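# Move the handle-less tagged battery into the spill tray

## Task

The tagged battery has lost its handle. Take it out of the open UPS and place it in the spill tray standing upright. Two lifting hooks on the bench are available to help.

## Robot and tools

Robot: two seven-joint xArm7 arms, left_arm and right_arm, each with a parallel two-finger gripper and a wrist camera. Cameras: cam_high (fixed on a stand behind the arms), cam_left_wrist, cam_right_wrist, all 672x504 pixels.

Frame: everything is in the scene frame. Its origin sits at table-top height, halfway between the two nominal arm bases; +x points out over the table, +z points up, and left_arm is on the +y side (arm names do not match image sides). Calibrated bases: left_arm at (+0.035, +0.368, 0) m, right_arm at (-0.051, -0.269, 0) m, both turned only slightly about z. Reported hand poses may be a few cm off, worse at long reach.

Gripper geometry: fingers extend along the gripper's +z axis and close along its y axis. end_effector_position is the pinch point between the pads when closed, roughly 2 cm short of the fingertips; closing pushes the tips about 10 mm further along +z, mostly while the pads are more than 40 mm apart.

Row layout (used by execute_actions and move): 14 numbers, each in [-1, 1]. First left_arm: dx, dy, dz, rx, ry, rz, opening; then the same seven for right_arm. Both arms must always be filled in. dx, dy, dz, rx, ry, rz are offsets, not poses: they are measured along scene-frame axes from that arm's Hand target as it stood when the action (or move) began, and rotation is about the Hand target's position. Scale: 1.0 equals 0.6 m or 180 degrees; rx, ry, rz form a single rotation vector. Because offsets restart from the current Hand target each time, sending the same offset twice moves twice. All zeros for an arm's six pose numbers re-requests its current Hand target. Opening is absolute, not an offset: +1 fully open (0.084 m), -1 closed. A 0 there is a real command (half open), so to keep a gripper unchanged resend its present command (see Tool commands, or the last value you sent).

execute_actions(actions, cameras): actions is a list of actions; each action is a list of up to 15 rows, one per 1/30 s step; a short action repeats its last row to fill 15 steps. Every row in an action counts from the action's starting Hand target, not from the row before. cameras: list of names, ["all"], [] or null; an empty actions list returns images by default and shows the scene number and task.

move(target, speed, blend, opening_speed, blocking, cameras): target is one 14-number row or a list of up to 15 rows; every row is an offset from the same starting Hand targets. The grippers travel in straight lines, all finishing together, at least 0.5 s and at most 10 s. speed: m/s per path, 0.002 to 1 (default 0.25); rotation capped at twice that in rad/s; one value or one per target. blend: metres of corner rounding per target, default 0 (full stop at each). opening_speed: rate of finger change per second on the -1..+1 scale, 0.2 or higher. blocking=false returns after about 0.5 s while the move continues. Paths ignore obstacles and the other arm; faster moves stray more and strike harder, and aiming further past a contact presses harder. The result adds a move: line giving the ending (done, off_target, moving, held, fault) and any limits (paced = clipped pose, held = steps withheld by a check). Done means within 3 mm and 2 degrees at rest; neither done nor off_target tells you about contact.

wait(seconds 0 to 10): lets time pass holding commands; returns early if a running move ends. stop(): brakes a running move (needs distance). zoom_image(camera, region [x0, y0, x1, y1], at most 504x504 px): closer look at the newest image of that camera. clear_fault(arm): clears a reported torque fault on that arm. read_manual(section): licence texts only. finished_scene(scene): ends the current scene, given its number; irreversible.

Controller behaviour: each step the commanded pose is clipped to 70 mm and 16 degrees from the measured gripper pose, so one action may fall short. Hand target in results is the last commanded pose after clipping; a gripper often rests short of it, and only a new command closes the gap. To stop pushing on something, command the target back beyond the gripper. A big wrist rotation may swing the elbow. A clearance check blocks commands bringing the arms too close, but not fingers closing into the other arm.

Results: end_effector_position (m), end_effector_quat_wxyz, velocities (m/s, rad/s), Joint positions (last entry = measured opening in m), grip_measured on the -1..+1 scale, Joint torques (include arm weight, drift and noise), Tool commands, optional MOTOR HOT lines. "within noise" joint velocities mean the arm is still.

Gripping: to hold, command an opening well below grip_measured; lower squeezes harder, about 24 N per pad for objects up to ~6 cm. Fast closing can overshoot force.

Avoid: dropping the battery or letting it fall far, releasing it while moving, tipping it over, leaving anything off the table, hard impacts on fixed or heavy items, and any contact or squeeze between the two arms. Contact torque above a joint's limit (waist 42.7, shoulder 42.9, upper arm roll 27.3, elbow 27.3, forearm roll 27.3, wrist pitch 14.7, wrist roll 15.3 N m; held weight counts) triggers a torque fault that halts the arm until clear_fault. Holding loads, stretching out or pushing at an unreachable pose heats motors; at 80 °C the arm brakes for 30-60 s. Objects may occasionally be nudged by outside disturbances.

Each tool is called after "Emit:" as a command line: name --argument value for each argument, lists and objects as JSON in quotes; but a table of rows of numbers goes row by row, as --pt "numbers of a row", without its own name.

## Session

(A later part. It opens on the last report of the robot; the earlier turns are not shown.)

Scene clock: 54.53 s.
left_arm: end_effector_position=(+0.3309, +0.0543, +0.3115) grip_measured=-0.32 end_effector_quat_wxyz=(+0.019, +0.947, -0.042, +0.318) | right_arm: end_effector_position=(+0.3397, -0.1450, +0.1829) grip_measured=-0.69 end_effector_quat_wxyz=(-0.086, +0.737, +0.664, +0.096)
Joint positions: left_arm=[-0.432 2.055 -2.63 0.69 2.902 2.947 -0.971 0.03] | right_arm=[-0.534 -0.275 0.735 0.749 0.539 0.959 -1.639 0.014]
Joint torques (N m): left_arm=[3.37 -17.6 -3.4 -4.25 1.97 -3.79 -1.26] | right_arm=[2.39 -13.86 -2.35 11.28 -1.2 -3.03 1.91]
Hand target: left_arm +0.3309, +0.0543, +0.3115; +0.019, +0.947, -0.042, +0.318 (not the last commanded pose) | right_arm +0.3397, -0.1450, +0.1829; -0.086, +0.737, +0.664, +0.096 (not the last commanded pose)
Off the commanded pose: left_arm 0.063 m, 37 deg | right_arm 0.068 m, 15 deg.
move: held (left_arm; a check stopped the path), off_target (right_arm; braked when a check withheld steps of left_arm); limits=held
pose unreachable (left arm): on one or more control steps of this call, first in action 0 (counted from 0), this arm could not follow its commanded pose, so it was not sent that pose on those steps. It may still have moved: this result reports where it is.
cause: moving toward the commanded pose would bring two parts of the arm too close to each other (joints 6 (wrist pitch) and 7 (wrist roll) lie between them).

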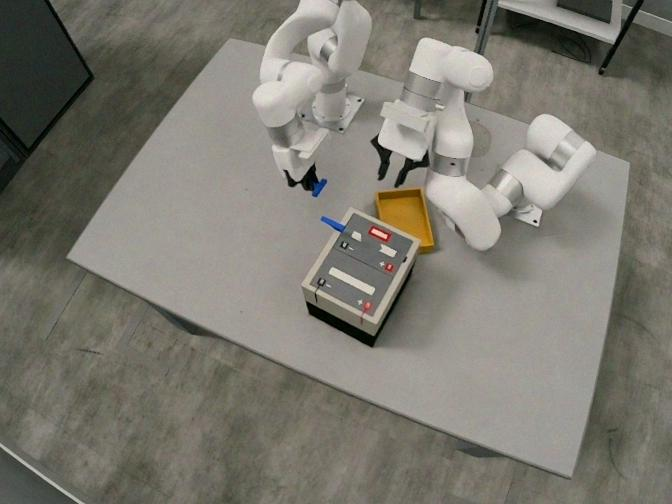

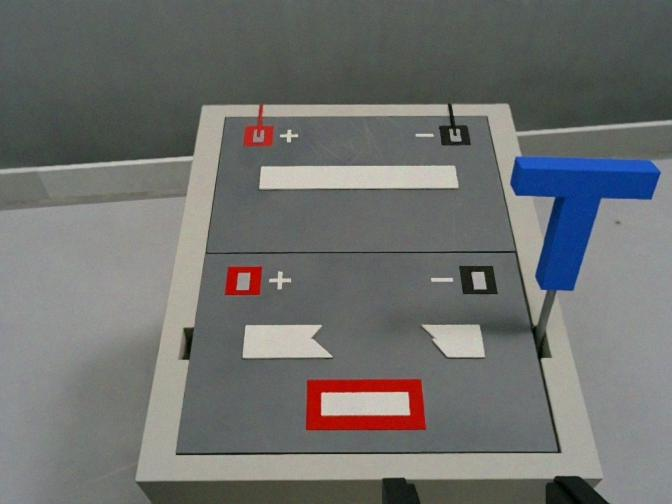

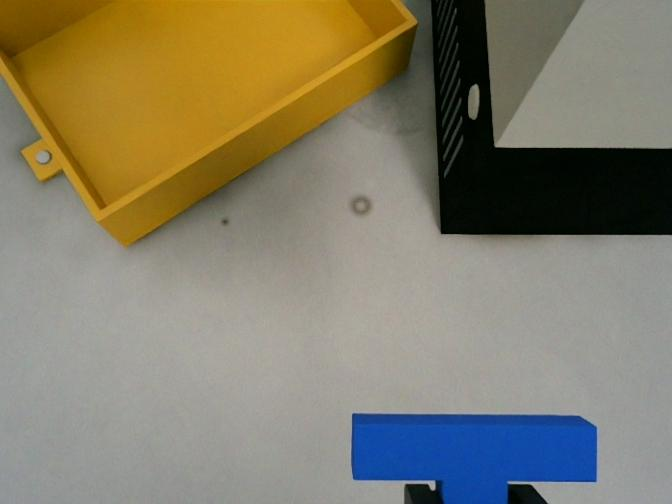

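Emit:
move --pt "0.0485 -0.0905 0.0808 -0.027 -0.2933 0 -0.3 -0.1662 0.0667 -0.138 -0.0803 0.0074 0 -1" --pt "0.0485 -0.0905 0.0808 -0.027 -0.2933 0 -0.3 -0.1662 0.0667 -0.2657 -0.0803 0.0074 0 -1" --speed '[0.25,0.08]' --cameras '["cam_high"]'

Scene clock: 60.07 s.
left_arm: end_effector_position=(+0.3600, +0.0000, +0.3600) grip_measured=-0.32 end_effector_quat_wxyz=(+0.037, +0.706, -0.033, +0.707) | right_arm: end_effector_position=(+0.2399, -0.1050, +0.0236) grip_measured=-0.69 end_effector_quat_wxyz=(+0.000, +0.743, +0.670, +0.004)
Joint positions: left_arm=[0.123 1.773 -1.813 0.52 3.339 2.345 -1.155 0.03] | right_arm=[-0.738 -0.01 1.3 0.396 0.033 0.391 -0.979 0.014]
Joint torques (N m): left_arm=[3.67 -20.16 -9.54 2.84 2.99 -2.34 -1.24] | right_arm=[-2.79 2.4 1.94 13.04 -1.24 0.04 1.97]
Hand target: left_arm +0.3600, +0.0000, +0.3600; +0.037, +0.706, -0.033, +0.707 | right_arm +0.2400, -0.1049, +0.0235; +0.000, +0.743, +0.670, +0.004
Off the commanded pose: left_arm 0.000 m, 0 deg | right_arm 0.000 m, 0 deg.
move: done
Images, in order (width x height): cam_high 672x504.

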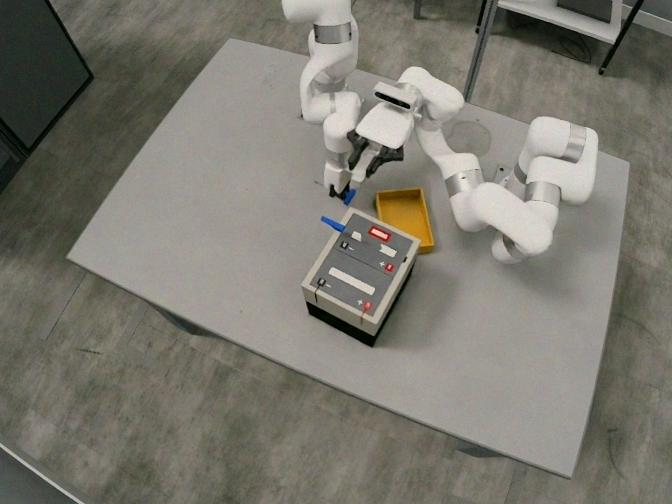

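Emit:
move --pt "0 0 0 0 0 0 -0.3 0 0 0 0 0 0 -0.2" --pt "0 0 0 0 0 0 -0.3 0 0 0.15 0 0 0 -0.2" --pt "0.03 0.03 0.05 0 0 -0.25 -0.3 0.1 -0.33 0.3 0 0 0 -0.2" --pt "0.1 0.1 0.1 0 0 -0.5 -0.3 0.1 -0.33 0.3 0 0 0 -0.2" --speed '[0.2,0.15,0.35,0.35]' --blend '[0,0.01,0.02,0]' --opening_speed 1.0 --cameras '["cam_high"]'

Scene clock: 65.30 s.
left_arm: end_effector_position=(+0.4200, +0.0601, +0.4200) grip_measured=-0.32 end_effector_quat_wxyz=(+0.526, +0.475, -0.522, +0.473) | right_arm: end_effector_position=(+0.3000, -0.3029, +0.2035) grip_measured=-0.21 end_effector_quat_wxyz=(+0.000, +0.743, +0.670, +0.004)
Joint positions: left_arm=[0.886 2.064 -2.05 0.868 1.033 0.779 0.501 0.03] | right_arm=[-0.712 -0.464 0.598 0.677 0.296 1.084 -1.818 0.035]
Joint torques (N m): left_arm=[-3.32 -23.14 -12.98 -0.65 -1.5 -0.37 1.15] | right_arm=[-2.72 0.12 -8.52 17.09 -1.24 -0.08 -2.17]
Hand target: left_arm +0.4200, +0.0600, +0.4200; +0.526, +0.475, -0.522, +0.473 | right_arm +0.3000, -0.3029, +0.2035; +0.000, +0.743, +0.670, +0.004
Off the commanded pose: left_arm 0.000 m, 0 deg | right_arm 0.000 m, 0 deg.
move: done
Images, in order (width x height): cam_high 672x504.

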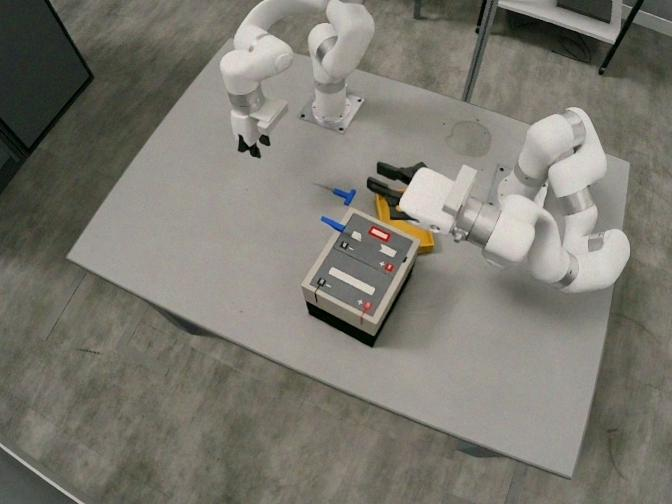

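Emit:
move --target '[0,0.2333,0.0667,0.4979,-0.0458,0,-0.3,0,0,0,0,0,0,-0.2]' --speed 0.35 --cameras '["cam_high"]'

Scene clock: 68.63 s.
left_arm: end_effector_position=(+0.4200, +0.2000, +0.4600) grip_measured=-0.32 end_effector_quat_wxyz=(+0.004, +0.676, -0.737, -0.002) | right_arm: end_effector_position=(+0.3000, -0.3029, +0.2035) grip_measured=-0.21 end_effector_quat_wxyz=(+0.000, +0.743, +0.670, +0.004)
Joint positions: left_arm=[0.759 0.823 -2.139 1.774 0.802 2.124 0.589 0.03] | right_arm=[-0.712 -0.464 0.598 0.677 0.296 1.084 -1.818 0.035]
Joint torques (N m): left_arm=[-3.23 -20.43 -6.54 10.7 1.22 -0.37 1.23] | right_arm=[-2.73 0.16 -8.26 17.21 -1.14 -0.36 -2.21]
Hand target: left_arm +0.4200, +0.2000, +0.4600; +0.004, +0.676, -0.737, -0.002 | right_arm +0.3000, -0.3029, +0.2035; +0.000, +0.743, +0.670, +0.004
Off the commanded pose: left_arm 0.000 m, 0 deg | right_arm 0.000 m, 0 deg.
move: done
Images, in order (width x height): cam_high 672x504.

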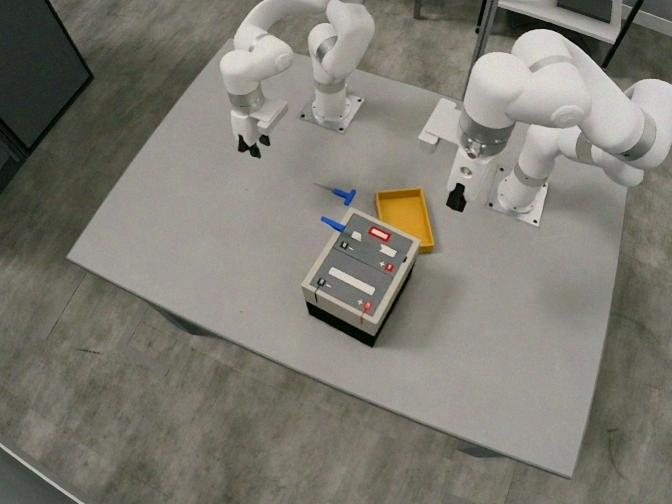

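Emit:
move --pt "-0.15 -0.2 -0.0667 0 0 0.5 -0.2 0 0 0 0 0 0 -0.2" --pt "-0.3 -0.5083 -0.2667 0 0 1.0 -0.2 0 0 0 0 0 0 -0.2" --speed 0.4 --blend '[0.03,0]' --cameras '["cam_high","cam_left_wrist"]'

Scene clock: 74.20 s.
left_arm: end_effector_position=(+0.2400, -0.1049, +0.3000) grip_measured=-0.22 end_effector_quat_wxyz=(+0.002, +0.737, +0.676, +0.004) | right_arm: end_effector_position=(+0.3000, -0.3029, +0.2035) grip_measured=-0.21 end_effector_quat_wxyz=(+0.000, +0.743, +0.670, +0.004)
Joint positions: left_arm=[1.005 -0.237 -2.047 1.473 -0.206 1.364 -2.497 0.035] | right_arm=[-0.712 -0.464 0.598 0.677 0.296 1.084 -1.818 0.035]
Joint torques (N m): left_arm=[3.63 10.26 1.15 19.36 -1.3 -0.37 -1.24] | right_arm=[-2.7 0.01 -7.87 17.06 -0.98 -0.82 -2.16]
Hand target: left_arm +0.2400, -0.1050, +0.3000; +0.002, +0.737, +0.676, +0.004 | right_arm +0.3000, -0.3029, +0.2035; +0.000, +0.743, +0.670, +0.004
Off the commanded pose: left_arm 0.000 m, 0 deg | right_arm 0.000 m, 0 deg.
move: done
Images, in order (width x height): cam_high 672x504, cam_left_wrist 672x504.

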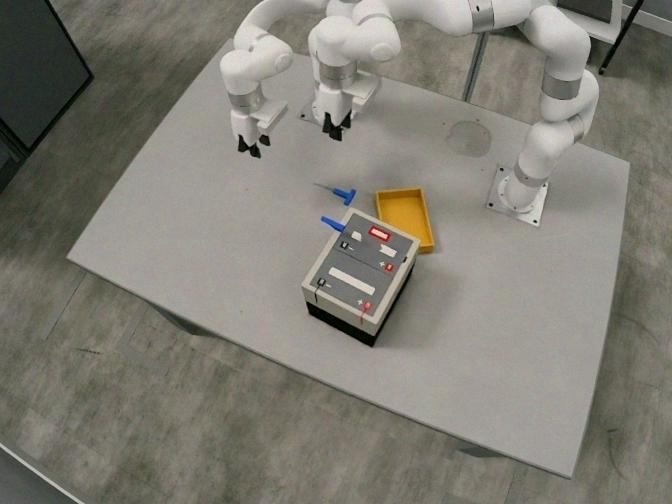

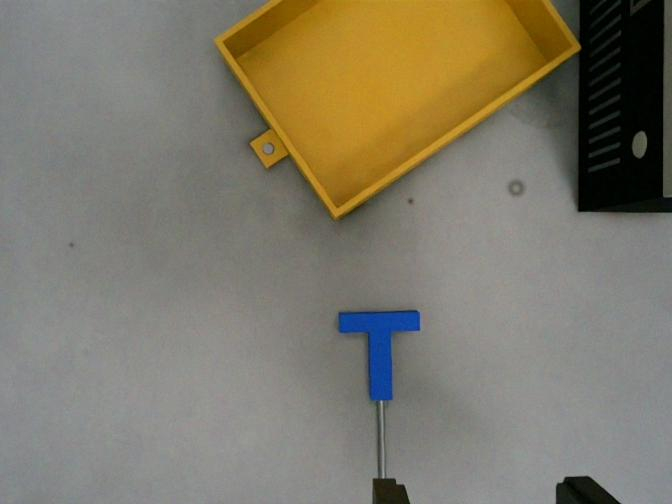

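Emit:
move --target '[-0.0083,-0.0092,-0.3333,0,0,0.0078,-0.2,0,0,0,0,0,0,-0.2]' --speed 0.3 --cameras '["cam_left_wrist"]'

Scene clock: 76.27 s.
left_arm: end_effector_position=(+0.2350, -0.1105, +0.1000) grip_measured=-0.22 end_effector_quat_wxyz=(+0.002, +0.728, +0.685, +0.004) | right_arm: end_effector_position=(+0.3000, -0.3029, +0.2035) grip_measured=-0.21 end_effector_quat_wxyz=(+0.000, +0.743, +0.670, +0.004)
Joint positions: left_arm=[1.115 -0.493 -2.212 1.147 -0.495 0.897 -2.345 0.035] | right_arm=[-0.712 -0.464 0.598 0.677 0.296 1.084 -1.818 0.035]
Joint torques (N m): left_arm=[3.61 15.88 3.66 16.8 -1.24 -3.38 1.2] | right_arm=[-2.71 -0.08 -7.66 17.06 -0.89 -1.1 -2.1]
Hand target: left_arm +0.2350, -0.1105, +0.1000; +0.002, +0.728, +0.685, +0.004 | right_arm +0.3000, -0.3029, +0.2035; +0.000, +0.743, +0.670, +0.004
Off the commanded pose: left_arm 0.000 m, 0 deg | right_arm 0.000 m, 0 deg.
move: done
Images, in order (width x height): cam_left_wrist 672x504.

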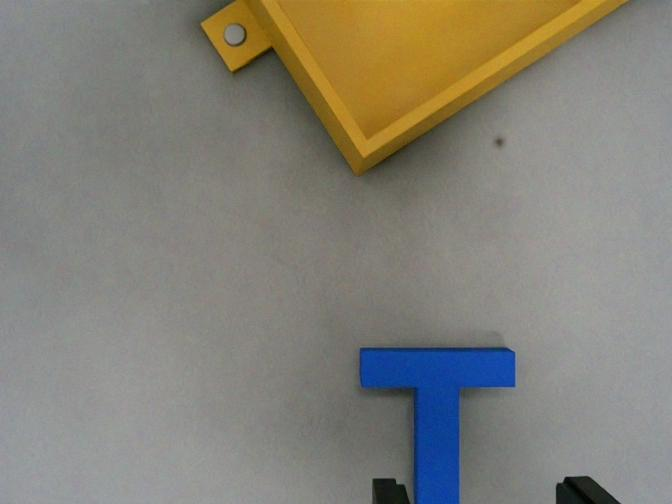

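Emit:
move --pt "0.002 0 -0.12 0 0 0 -0.2 0 0 0 0 0 0 -0.2" --pt "0.002 0 -0.1325 0 0 0 -0.2 0 0 0 0 0 0 -0.2" --pt "0.002 0 -0.1325 0 0 0 -1 0 0 0 0 0 0 -0.2" --pt "0.002 0 0.3 0 0 0 -1 0 0 0 0 0 0 -0.2" --speed '[0.2,0.05,0.1,0.3]' --cameras '["cam_left_wrist"]'

Emit:
move --pt "0.155 0.265 0.3 0 0 -0.505 -1 0 0 0 0 0 0 -1" --pt "0.345 0.4637 0.38 0 0 -1.0097 -1 0 0 0 0 0 0 -1" --speed 0.4 --blend '[0.04,0]' --cameras '["cam_high","cam_left_wrist"]'

Scene clock: 80.23 s.
left_arm: end_effector_position=(+0.2362, -0.1105, +0.2800) grip_measured=-0.69 end_effector_quat_wxyz=(+0.002, +0.728, +0.685, +0.004) | right_arm: end_effector_position=(+0.3000, -0.3029, +0.2035) grip_measured=-0.21 end_effector_quat_wxyz=(+0.000, +0.743, +0.670, +0.004)
Joint positions: left_arm=[1.02 -0.254 -2.075 1.435 -0.221 1.314 -2.523 0.014] | right_arm=[-0.712 -0.464 0.598 0.677 0.296 1.084 -1.818 0.035]
Joint torques (N m): left_arm=[3.73 11.37 4.93 19.34 -0.08 -0.35 -1.16] | right_arm=[-2.79 0.08 -7.48 17.02 -0.69 -1.43 -2.11]
Hand target: left_arm +0.2362, -0.1105, +0.2800; +0.002, +0.728, +0.685, +0.004 | right_arm +0.3000, -0.3029, +0.2035; +0.000, +0.743, +0.670, +0.004
Off the commanded pose: left_arm 0.000 m, 0 deg | right_arm 0.000 m, 0 deg.
move: done
Images, in order (width x height): cam_left_wrist 672x504.

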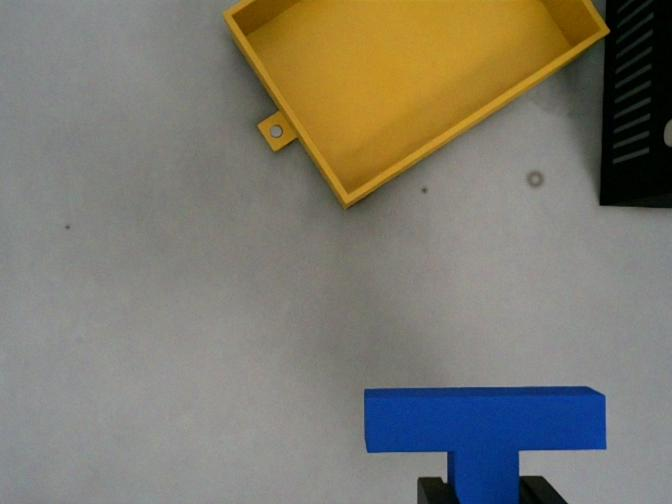

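every number of target 2 of 2 must lie in its column's range; nothing of the call was run

Emit:
move --pt "0.155 0.265 0.3 0 0 -0.505 -1 0 0 0 0 0 0 -1" --pt "0.345 0.4637 0.38 0 0 0.9903 -1 0 0 0 0 0 0 -1" --speed 0.4 --blend '[0.04,0]' --cameras '["cam_high","cam_left_wrist"]'

Scene clock: 86.07 s.
left_arm: end_effector_position=(+0.4432, +0.1678, +0.5080) grip_measured=-0.69 end_effector_quat_wxyz=(-0.004, -0.674, +0.739, +0.002) | right_arm: end_effector_position=(+0.3000, -0.3029, +0.2035) grip_measured=-1.00 end_effector_quat_wxyz=(+0.000, +0.743, +0.670, +0.004)
Joint positions: left_arm=[0.435 0.515 -1.615 2.209 0.614 2.141 0.837 0.014] | right_arm=[-0.712 -0.464 0.598 0.677 0.296 1.084 -1.818 0]
Joint torques (N m): left_arm=[-3.38 -12.55 -3.46 12.48 1.33 -0.33 1.22] | right_arm=[-2.45 -0.23 -6.86 16.73 -0.59 -1.83 -2.14]
Hand target: left_arm +0.4432, +0.1677, +0.5080; -0.004, -0.674, +0.739, +0.002 | right_arm +0.3000, -0.3029, +0.2035; +0.000, +0.743, +0.670, +0.004
Off the commanded pose: left_arm 0.000 m, 0 deg | right_arm 0.000 m, 0 deg.
move: done; blend cut to 0 m at target 1
Images, in order (width x height): cam_high 672x504, cam_left_wrist 672x504.

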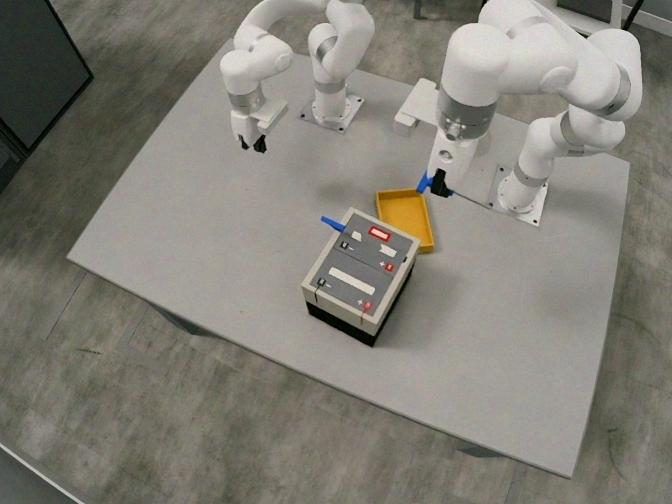

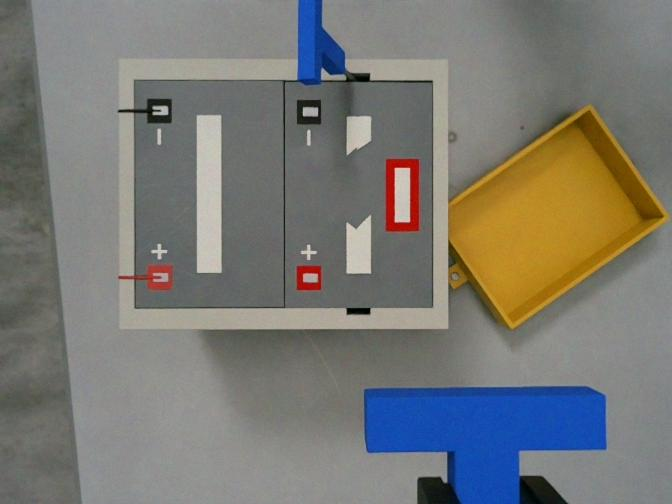

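Emit:
move --pt "0 0.1667 -0.1167 -0.4979 0.0458 0 -1 0 0.25 0.2 0.0884 -0.1062 -0.2358 -1" --pt "0.0202 -0.0267 -0.3383 -0.4979 0.0458 0 -1 0.027 0.6958 0.0775 0.1768 -0.2124 -0.4717 -1" --speed 0.3 --blend '[0.02,0]' --cameras '["all"]'

Scene clock: 92.80 s.
left_arm: end_effector_position=(+0.4553, +0.1517, +0.3050) grip_measured=-0.69 end_effector_quat_wxyz=(+0.525, +0.474, -0.524, +0.475) | right_arm: end_effector_position=(+0.3162, +0.1145, +0.2500) grip_measured=-1.00 end_effector_quat_wxyz=(+0.017, +0.922, -0.048, +0.385)
Joint positions: left_arm=[1.333 1.877 -1.696 0.836 0.456 0.784 1.149 0.014] | right_arm=[-0.706 -1.459 1.329 0.987 1.078 0.957 0.38 0]
Joint torques (N m): left_arm=[-3.23 -10.19 -11.57 -0.42 1.12 -2.41 1.23] | right_arm=[-2.62 7.55 -25.1 5.55 -1.28 -0.75 2.06]
Hand target: left_arm +0.4553, +0.1517, +0.3050; +0.525, +0.474, -0.524, +0.475 | right_arm +0.3162, +0.1145, +0.2500; +0.017, +0.922, -0.048, +0.385
Off the commanded pose: left_arm 0.000 m, 0 deg | right_arm 0.000 m, 0 deg.
move: done

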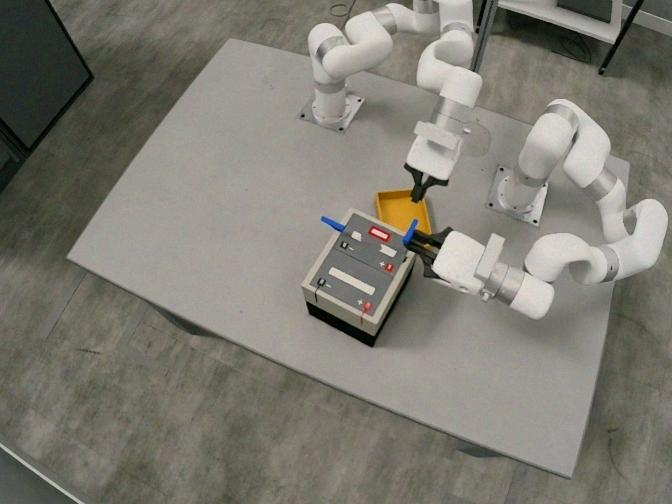

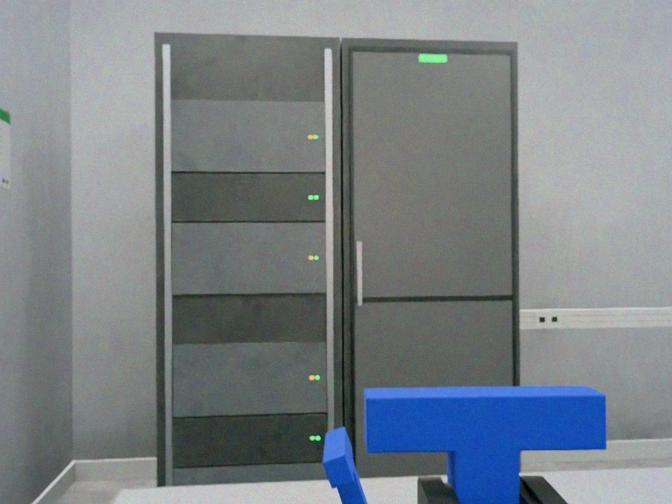

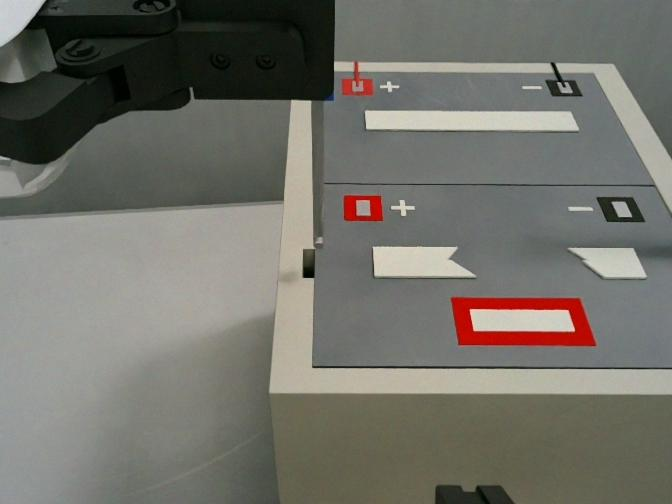

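Emit:
move --target '[0,0,-0.02,0,0,0,-1,0,0,0,0,0,0,-1]' --speed 0.1 --cameras '["cam_right_wrist"]'

Emit:
zoom_image --camera "cam_right_wrist" --region '[280, 225, 340, 285]'

Scene clock: 93.90 s.
left_arm: end_effector_position=(+0.4553, +0.1517, +0.2930) grip_measured=-0.69 end_effector_quat_wxyz=(+0.525, +0.474, -0.524, +0.475) | right_arm: end_effector_position=(+0.3162, +0.1145, +0.2500) grip_measured=-1.00 end_effector_quat_wxyz=(+0.017, +0.922, -0.048, +0.385)
Joint positions: left_arm=[1.344 1.888 -1.669 0.834 0.467 0.787 1.169 0.014] | right_arm=[-0.706 -1.459 1.329 0.987 1.078 0.957 0.38 0]
Joint torques (N m): left_arm=[3.79 -10.01 -11.69 -6.82 0.94 0.74 1.21] | right_arm=[-2.8 7.4 -25.08 5.55 -1.33 -0.73 2.01]
Hand target: left_arm +0.4553, +0.1517, +0.2930; +0.525, +0.474, -0.524, +0.475 | right_arm +0.3162, +0.1145, +0.2500; +0.017, +0.922, -0.048, +0.385
Off the commanded pose: left_arm 0.000 m, 0 deg | right_arm 0.000 m, 0 deg.
move: done
Images, in order (width x height): cam_right_wrist 672x504.

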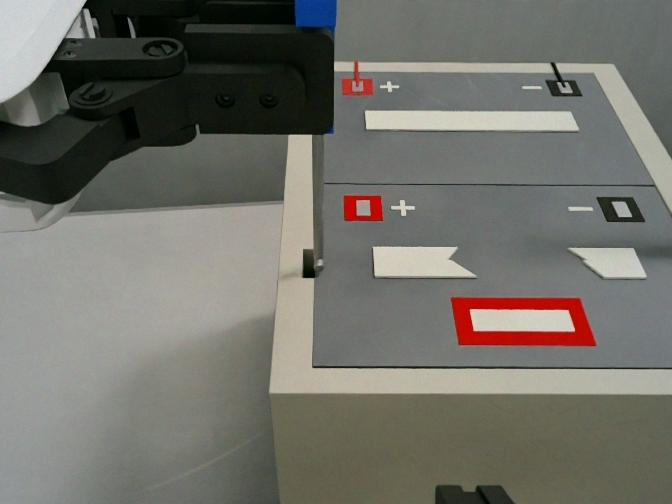

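Scaled by 8.400 from the camera's 672x504 image, which has a finer 960x720 frame.

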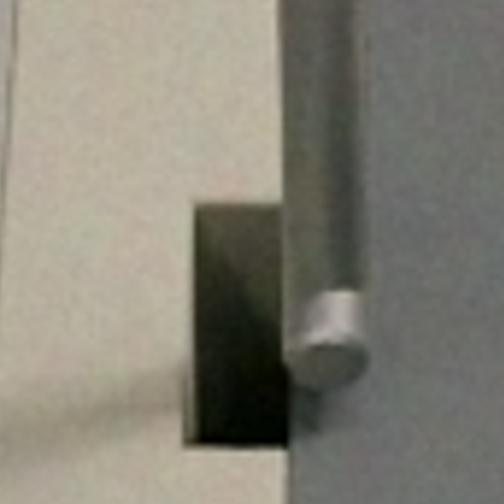

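Emit:
move --target '[0.0057,0.0073,0,0,0,0,-1,0,0,0,0,0,0,-1]' --speed 0.1 --cameras '["cam_right_wrist"]'

Emit:
zoom_image --camera "cam_right_wrist" --region '[280, 225, 340, 285]'

Scene clock: 96.90 s.
left_arm: end_effector_position=(+0.4587, +0.1561, +0.2930) grip_measured=-0.69 end_effector_quat_wxyz=(+0.525, +0.474, -0.524, +0.475) | right_arm: end_effector_position=(+0.3162, +0.1145, +0.2500) grip_measured=-1.00 end_effector_quat_wxyz=(+0.017, +0.922, -0.048, +0.385)
Joint positions: left_arm=[1.344 1.89 -1.673 0.848 0.462 0.802 1.173 0.014] | right_arm=[-0.706 -1.459 1.329 0.987 1.078 0.957 0.38 0]
Joint torques (N m): left_arm=[3.52 -10.19 -15.31 -0.58 -1.62 0.67 1.2] | right_arm=[-2.84 7.58 -25.44 5.63 -1.38 -0.72 1.97]
Hand target: left_arm +0.4588, +0.1561, +0.2930; +0.525, +0.474, -0.524, +0.475 | right_arm +0.3162, +0.1145, +0.2500; +0.017, +0.922, -0.048, +0.385
Off the commanded pose: left_arm 0.000 m, 0 deg | right_arm 0.000 m, 0 deg.
move: done
Images, in order (width x height): cam_right_wrist 672x504.

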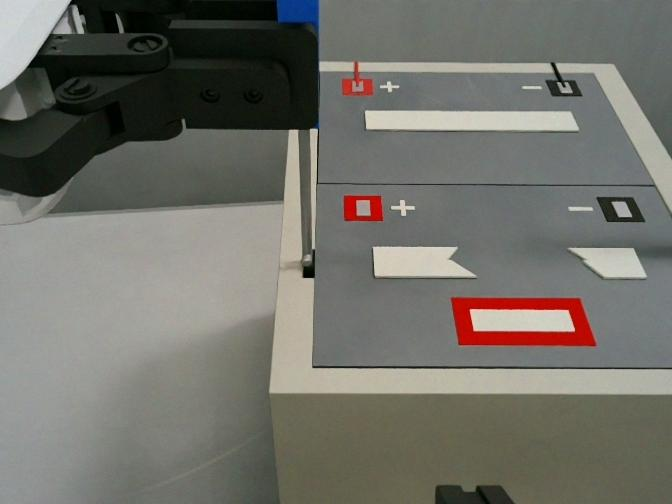

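Scaled by 8.400 from the camera's 672x504 image, which has a finer 960x720 frame.

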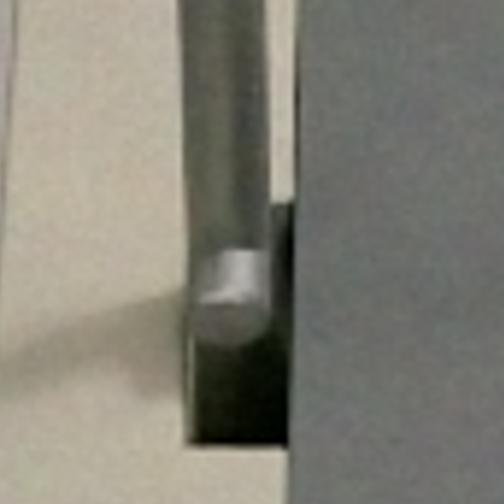

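Emit:
move --pt "0 -0.0005 0 0 0 0 -1 0 0 0 0 0 0 -1" --pt "0 -0.0005 -0.02 0 0 0 -1 0 0 0 0 0 0 -1" --speed 0.04 --cameras '["cam_right_wrist"]'

Emit:
zoom_image --camera "cam_right_wrist" --region '[280, 225, 340, 285]'

Scene clock: 98.43 s.
left_arm: end_effector_position=(+0.4588, +0.1558, +0.2810) grip_measured=-0.69 end_effector_quat_wxyz=(+0.525, +0.474, -0.524, +0.475) | right_arm: end_effector_position=(+0.3162, +0.1145, +0.2500) grip_measured=-1.00 end_effector_quat_wxyz=(+0.017, +0.922, -0.048, +0.385)
Joint positions: left_arm=[1.353 1.901 -1.646 0.847 0.472 0.805 1.192 0.014] | right_arm=[-0.706 -1.459 1.329 0.987 1.078 0.957 0.38 0]
Joint torques (N m): left_arm=[3.67 -10.03 -11.42 -7.27 1.02 0.78 1.16] | right_arm=[-2.83 7.51 -25.53 5.62 -1.3 -0.79 1.99]
Hand target: left_arm +0.4588, +0.1558, +0.2810; +0.525, +0.474, -0.524, +0.475 | right_arm +0.3162, +0.1145, +0.2500; +0.017, +0.922, -0.048, +0.385
Off the commanded pose: left_arm 0.000 m, 0 deg | right_arm 0.000 m, 0 deg.
move: done
Images, in order (width x height): cam_right_wrist 672x504.

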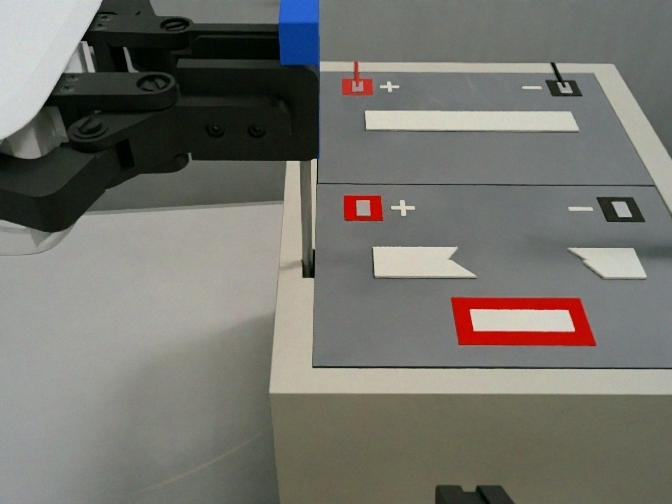

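Scaled by 8.400 from the camera's 672x504 image, which has a finer 960x720 frame.

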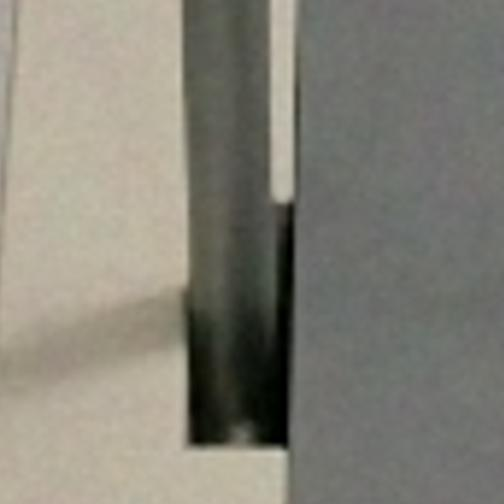

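Emit:
move --pt "0 0 -0.0413 0 0 0 -1 0 0 0 0 0 0 -1" --pt "0 0 -0.0413 0 0 0 -0.58 0 0 0 0 0 0 -1" --pt "-0.0013 -0.0144 -0.0533 0.1245 -0.0115 0 -0.58 0 0 0 0 0 0 -1" --pt "-0.0027 -0.0288 -0.0667 0.249 -0.0229 0 -0.58 0 0 0 0 0 0 -1" --speed '[0.08,0.1,0.1,0.1]' --blend '[0,0,0.005,0]' --cameras '["cam_right_wrist","cam_left_wrist"]'

Scene clock: 107.00 s.
left_arm: end_effector_position=(+0.4571, +0.1385, +0.2410) grip_measured=-0.60 end_effector_quat_wxyz=(-0.286, -0.621, +0.683, -0.256) | right_arm: end_effector_position=(+0.3162, +0.1145, +0.2500) grip_measured=-1.00 end_effector_quat_wxyz=(+0.017, +0.922, -0.048, +0.385)
Joint positions: left_arm=[1.221 1.262 -1.768 0.936 0.643 0.953 0.846 0.018] | right_arm=[-0.706 -1.459 1.329 0.987 1.078 0.957 0.38 0]
Joint torques (N m): left_arm=[-3.19 -19.34 -15.19 9.46 0.96 -0.92 -1.28] | right_arm=[-2.58 7.64 -26.35 5.63 -1.27 -0.81 1.98]
Hand target: left_arm +0.4571, +0.1385, +0.2410; -0.286, -0.621, +0.683, -0.256 | right_arm +0.3162, +0.1145, +0.2500; +0.017, +0.922, -0.048, +0.385
Off the commanded pose: left_arm 0.000 m, 0 deg | right_arm 0.000 m, 0 deg.
move: done
Images, in order (width x height): cam_left_wrist 672x504, cam_right_wrist 672x504.

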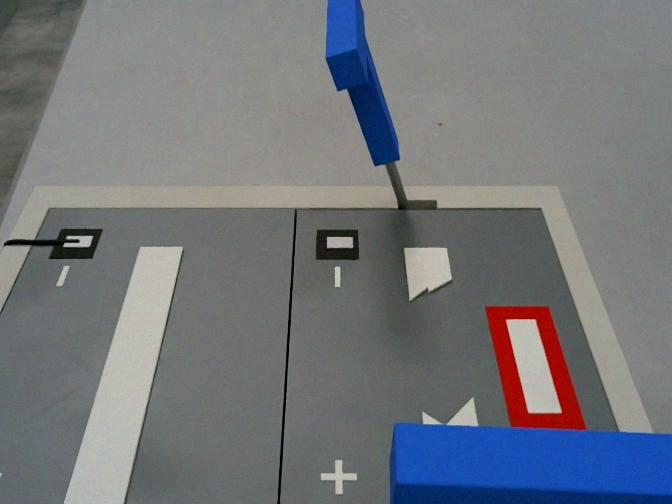

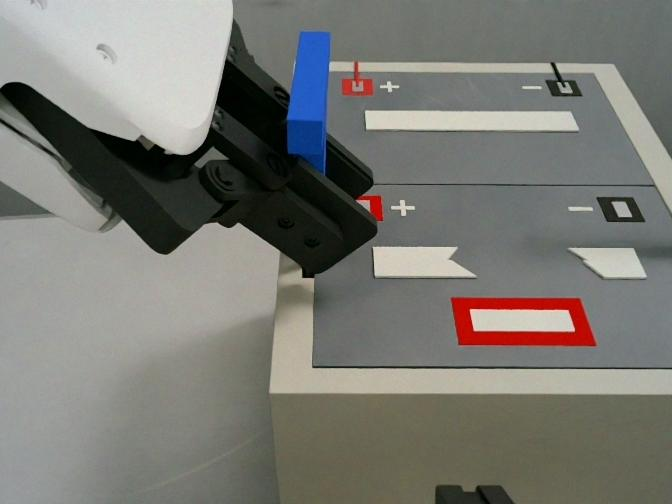

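Emit:
move --target '[0,0,0,0,0,0,-1,0,0,0,0,0,0,-1]' --cameras '["cam_right_wrist","cam_left_wrist","cam_high"]'

Emit:
zoom_image --camera "cam_right_wrist" --region '[250, 10, 400, 160]'

Scene clock: 107.77 s.
left_arm: end_effector_position=(+0.4571, +0.1385, +0.2410) grip_measured=-0.69 end_effector_quat_wxyz=(-0.286, -0.621, +0.683, -0.256) | right_arm: end_effector_position=(+0.3162, +0.1145, +0.2500) grip_measured=-1.00 end_effector_quat_wxyz=(+0.017, +0.922, -0.048, +0.385)
Joint positions: left_arm=[1.22 1.262 -1.768 0.936 0.643 0.953 0.846 0.014] | right_arm=[-0.706 -1.459 1.329 0.987 1.078 0.957 0.38 0]
Joint torques (N m): left_arm=[-2.85 -15.94 -15.11 8.22 0.43 -2.15 -1.17] | right_arm=[-2.85 7.61 -26.41 5.55 -1.38 -0.76 1.96]
Hand target: left_arm +0.4571, +0.1385, +0.2410; -0.286, -0.621, +0.683, -0.256 | right_arm +0.3162, +0.1145, +0.2500; +0.017, +0.922, -0.048, +0.385
Off the commanded pose: left_arm 0.000 m, 0 deg | right_arm 0.000 m, 0 deg.
move: done

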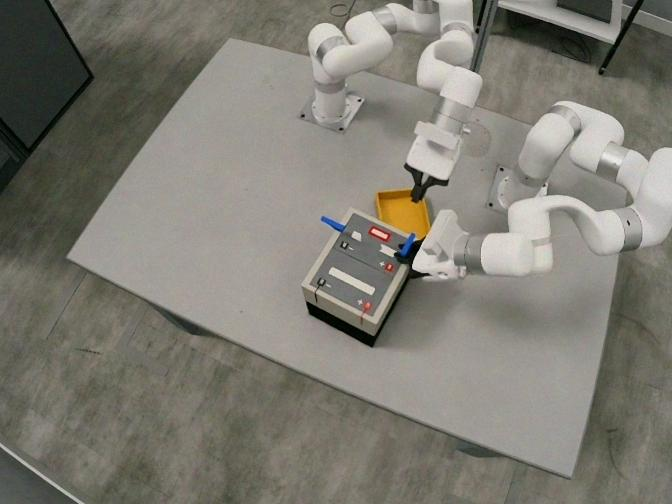

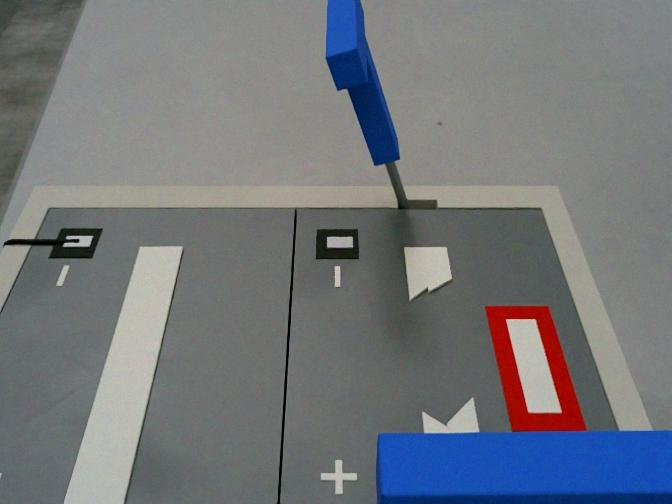

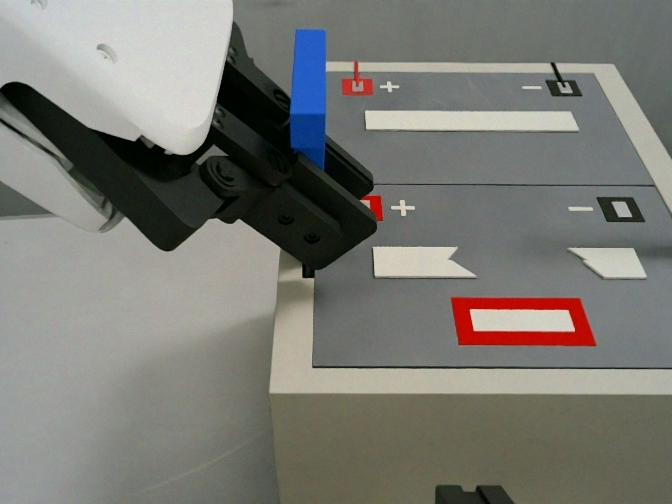

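Scaled by 3.360 from the camera's 672x504 image, which has a finer 960x720 frame.

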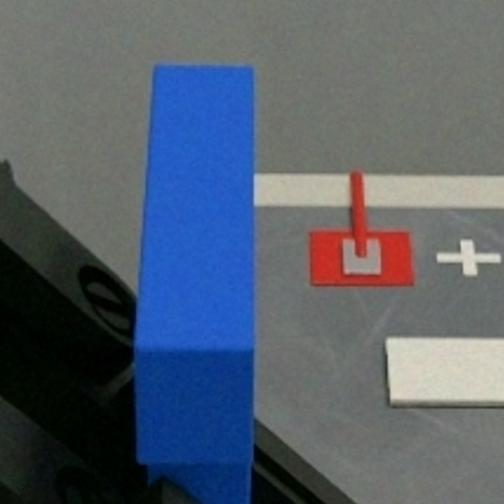

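Emit:
move --pt "0 0 0 0 0 0 -1 0.0563 -0.1075 0.1333 0 0 0 -0.4" --pt "0 0 0.0067 0 0 0 -1 0.1997 -0.2182 0.0862 0.0094 0.1024 0 -0.4" --speed 0.2 --blend '[0.02,0]' --cameras '["all"]'

Scene clock: 112.07 s.
left_arm: end_effector_position=(+0.4571, +0.1385, +0.2450) grip_measured=-0.69 end_effector_quat_wxyz=(-0.286, -0.621, +0.683, -0.256) | right_arm: end_effector_position=(+0.4360, -0.0164, +0.3017) grip_measured=-0.42 end_effector_quat_wxyz=(+0.011, +0.971, -0.051, +0.232)
Joint positions: left_arm=[1.22 1.26 -1.777 0.941 0.638 0.96 0.844 0.014] | right_arm=[-1.155 -0.994 1.287 1.197 0.931 1.123 0.012 0.026]
Joint torques (N m): left_arm=[-3.29 -19.21 -15.48 9.66 -1.63 -0.94 -1.22] | right_arm=[-2.72 17.67 -21.48 11.61 -1.27 -0.72 -1.36]
Hand target: left_arm +0.4571, +0.1385, +0.2450; -0.286, -0.621, +0.683, -0.256 | right_arm +0.4360, -0.0164, +0.3017; +0.011, +0.971, -0.051, +0.232
Off the commanded pose: left_arm 0.000 m, 0 deg | right_arm 0.000 m, 0 deg.
move: done

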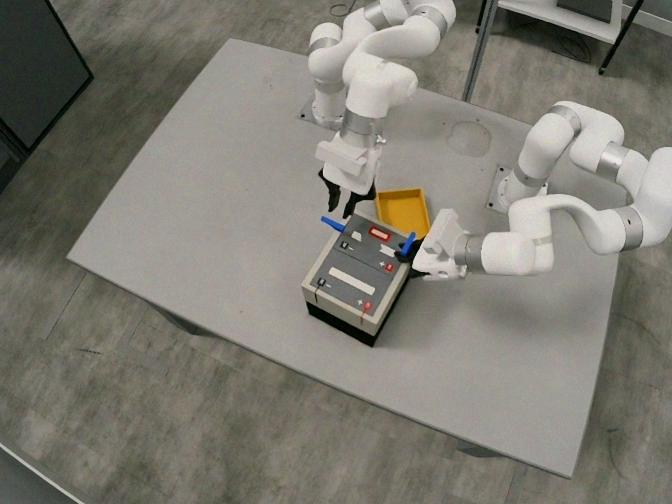

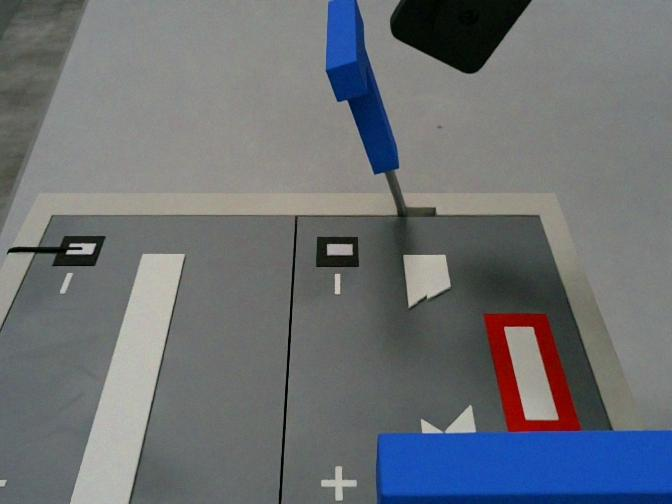

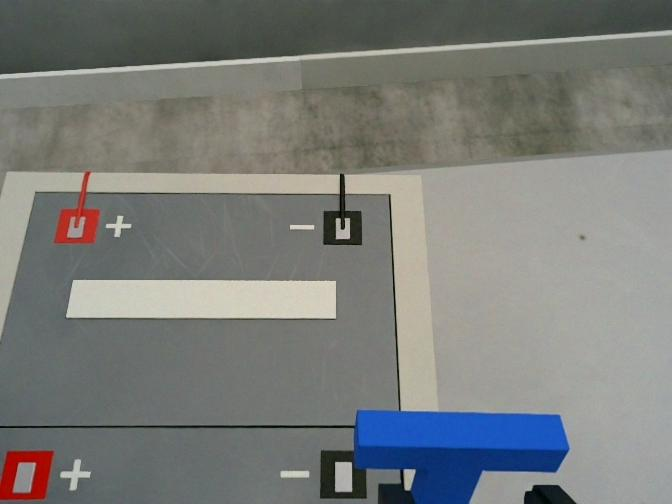

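Emit:
move --target '[0,0,0,0,0,0,-1,0.0443,-0.004,-0.0895,0,0,0,-0.4]' --speed 0.06 --cameras '["cam_left_wrist","cam_right_wrist"]'

Emit:
zoom_image --camera "cam_left_wrist" --region '[250, 0, 550, 225]'

Scene clock: 113.70 s.
left_arm: end_effector_position=(+0.4571, +0.1385, +0.2450) grip_measured=-0.69 end_effector_quat_wxyz=(-0.286, -0.621, +0.683, -0.256) | right_arm: end_effector_position=(+0.4515, -0.0308, +0.3059) grip_measured=-0.42 end_effector_quat_wxyz=(+0.006, +0.966, -0.065, +0.251)
Joint positions: left_arm=[1.22 1.26 -1.777 0.941 0.638 0.96 0.844 0.014] | right_arm=[-1.186 -1 1.287 1.187 0.964 1.08 -0.002 0.026]
Joint torques (N m): left_arm=[-3.4 -19.43 -15.34 9.63 -1.62 -0.99 -1.3] | right_arm=[-2.73 11.61 -26.56 5.86 0.35 -4.04 -0.08]
Hand target: left_arm +0.4571, +0.1385, +0.2450; -0.286, -0.621, +0.683, -0.256 | right_arm +0.4515, -0.0308, +0.3059; +0.006, +0.966, -0.065, +0.251 (not the last commanded pose)
Tool commands: left_gripper/opening=-1.0 right_gripper/opening=-0.4
Off the commanded pose: left_arm 0.000 m, 0 deg | right_arm 0.060 m, 3 deg.
TORQUE FAULT: the external load on joint 3 (upper arm roll) of the right arm reached its load limit, and that arm stopped. The contact can be on any part of that arm beyond that joint, not only on its tool. A torque fault puts only its own arm into a fault stop. That arm's remaining commands of this call were not run. The hold on joint 3 (upper arm roll) of that arm was moved back by the arm itself, up to 3 degrees, as the stop began. That arm is still stopped at the end of this call. While its stop runs, that arm, its gripper or tool too, takes no new command.
CLEAR FAULT: the right arm stays stopped (state 4) until you call clear_fault(arm="right_arm").
End effector pose when the fault began: right_arm: position (+0.4461, -0.0171, +0.2820), quat_wxyz (+0.011, +0.971, -0.051, +0.232)
Joint positions when the fault began: right_arm=[-1.187 -1 1.339 1.187 0.964 1.078 -0.002 0.026]
move: fault (right_arm)
Images, in order (width x height): cam_left_wrist 672x504, cam_right_wrist 672x504.

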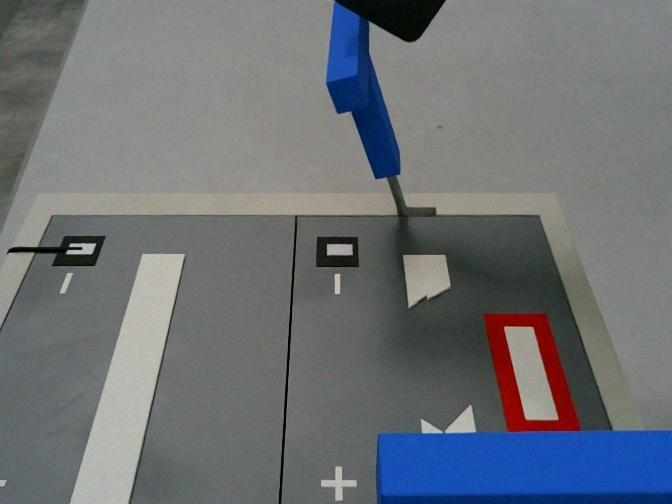

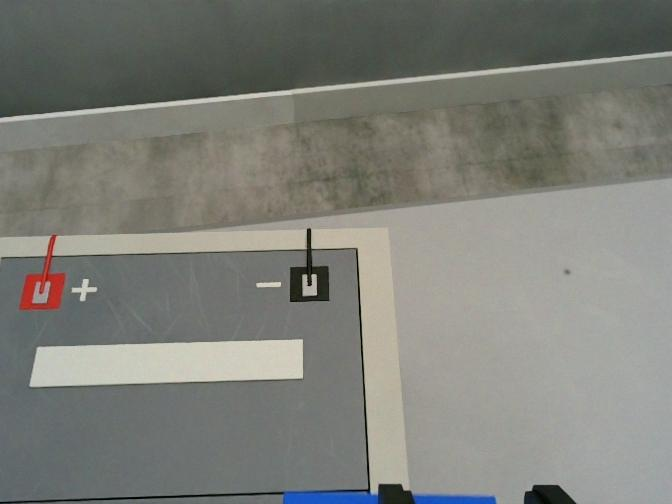

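Scaled by 1.680 from the camera's 672x504 image, which has a finer 960x720 frame.

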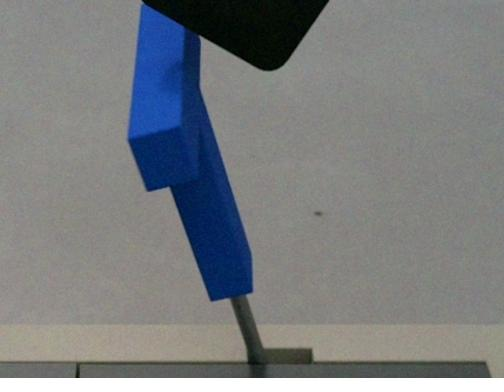

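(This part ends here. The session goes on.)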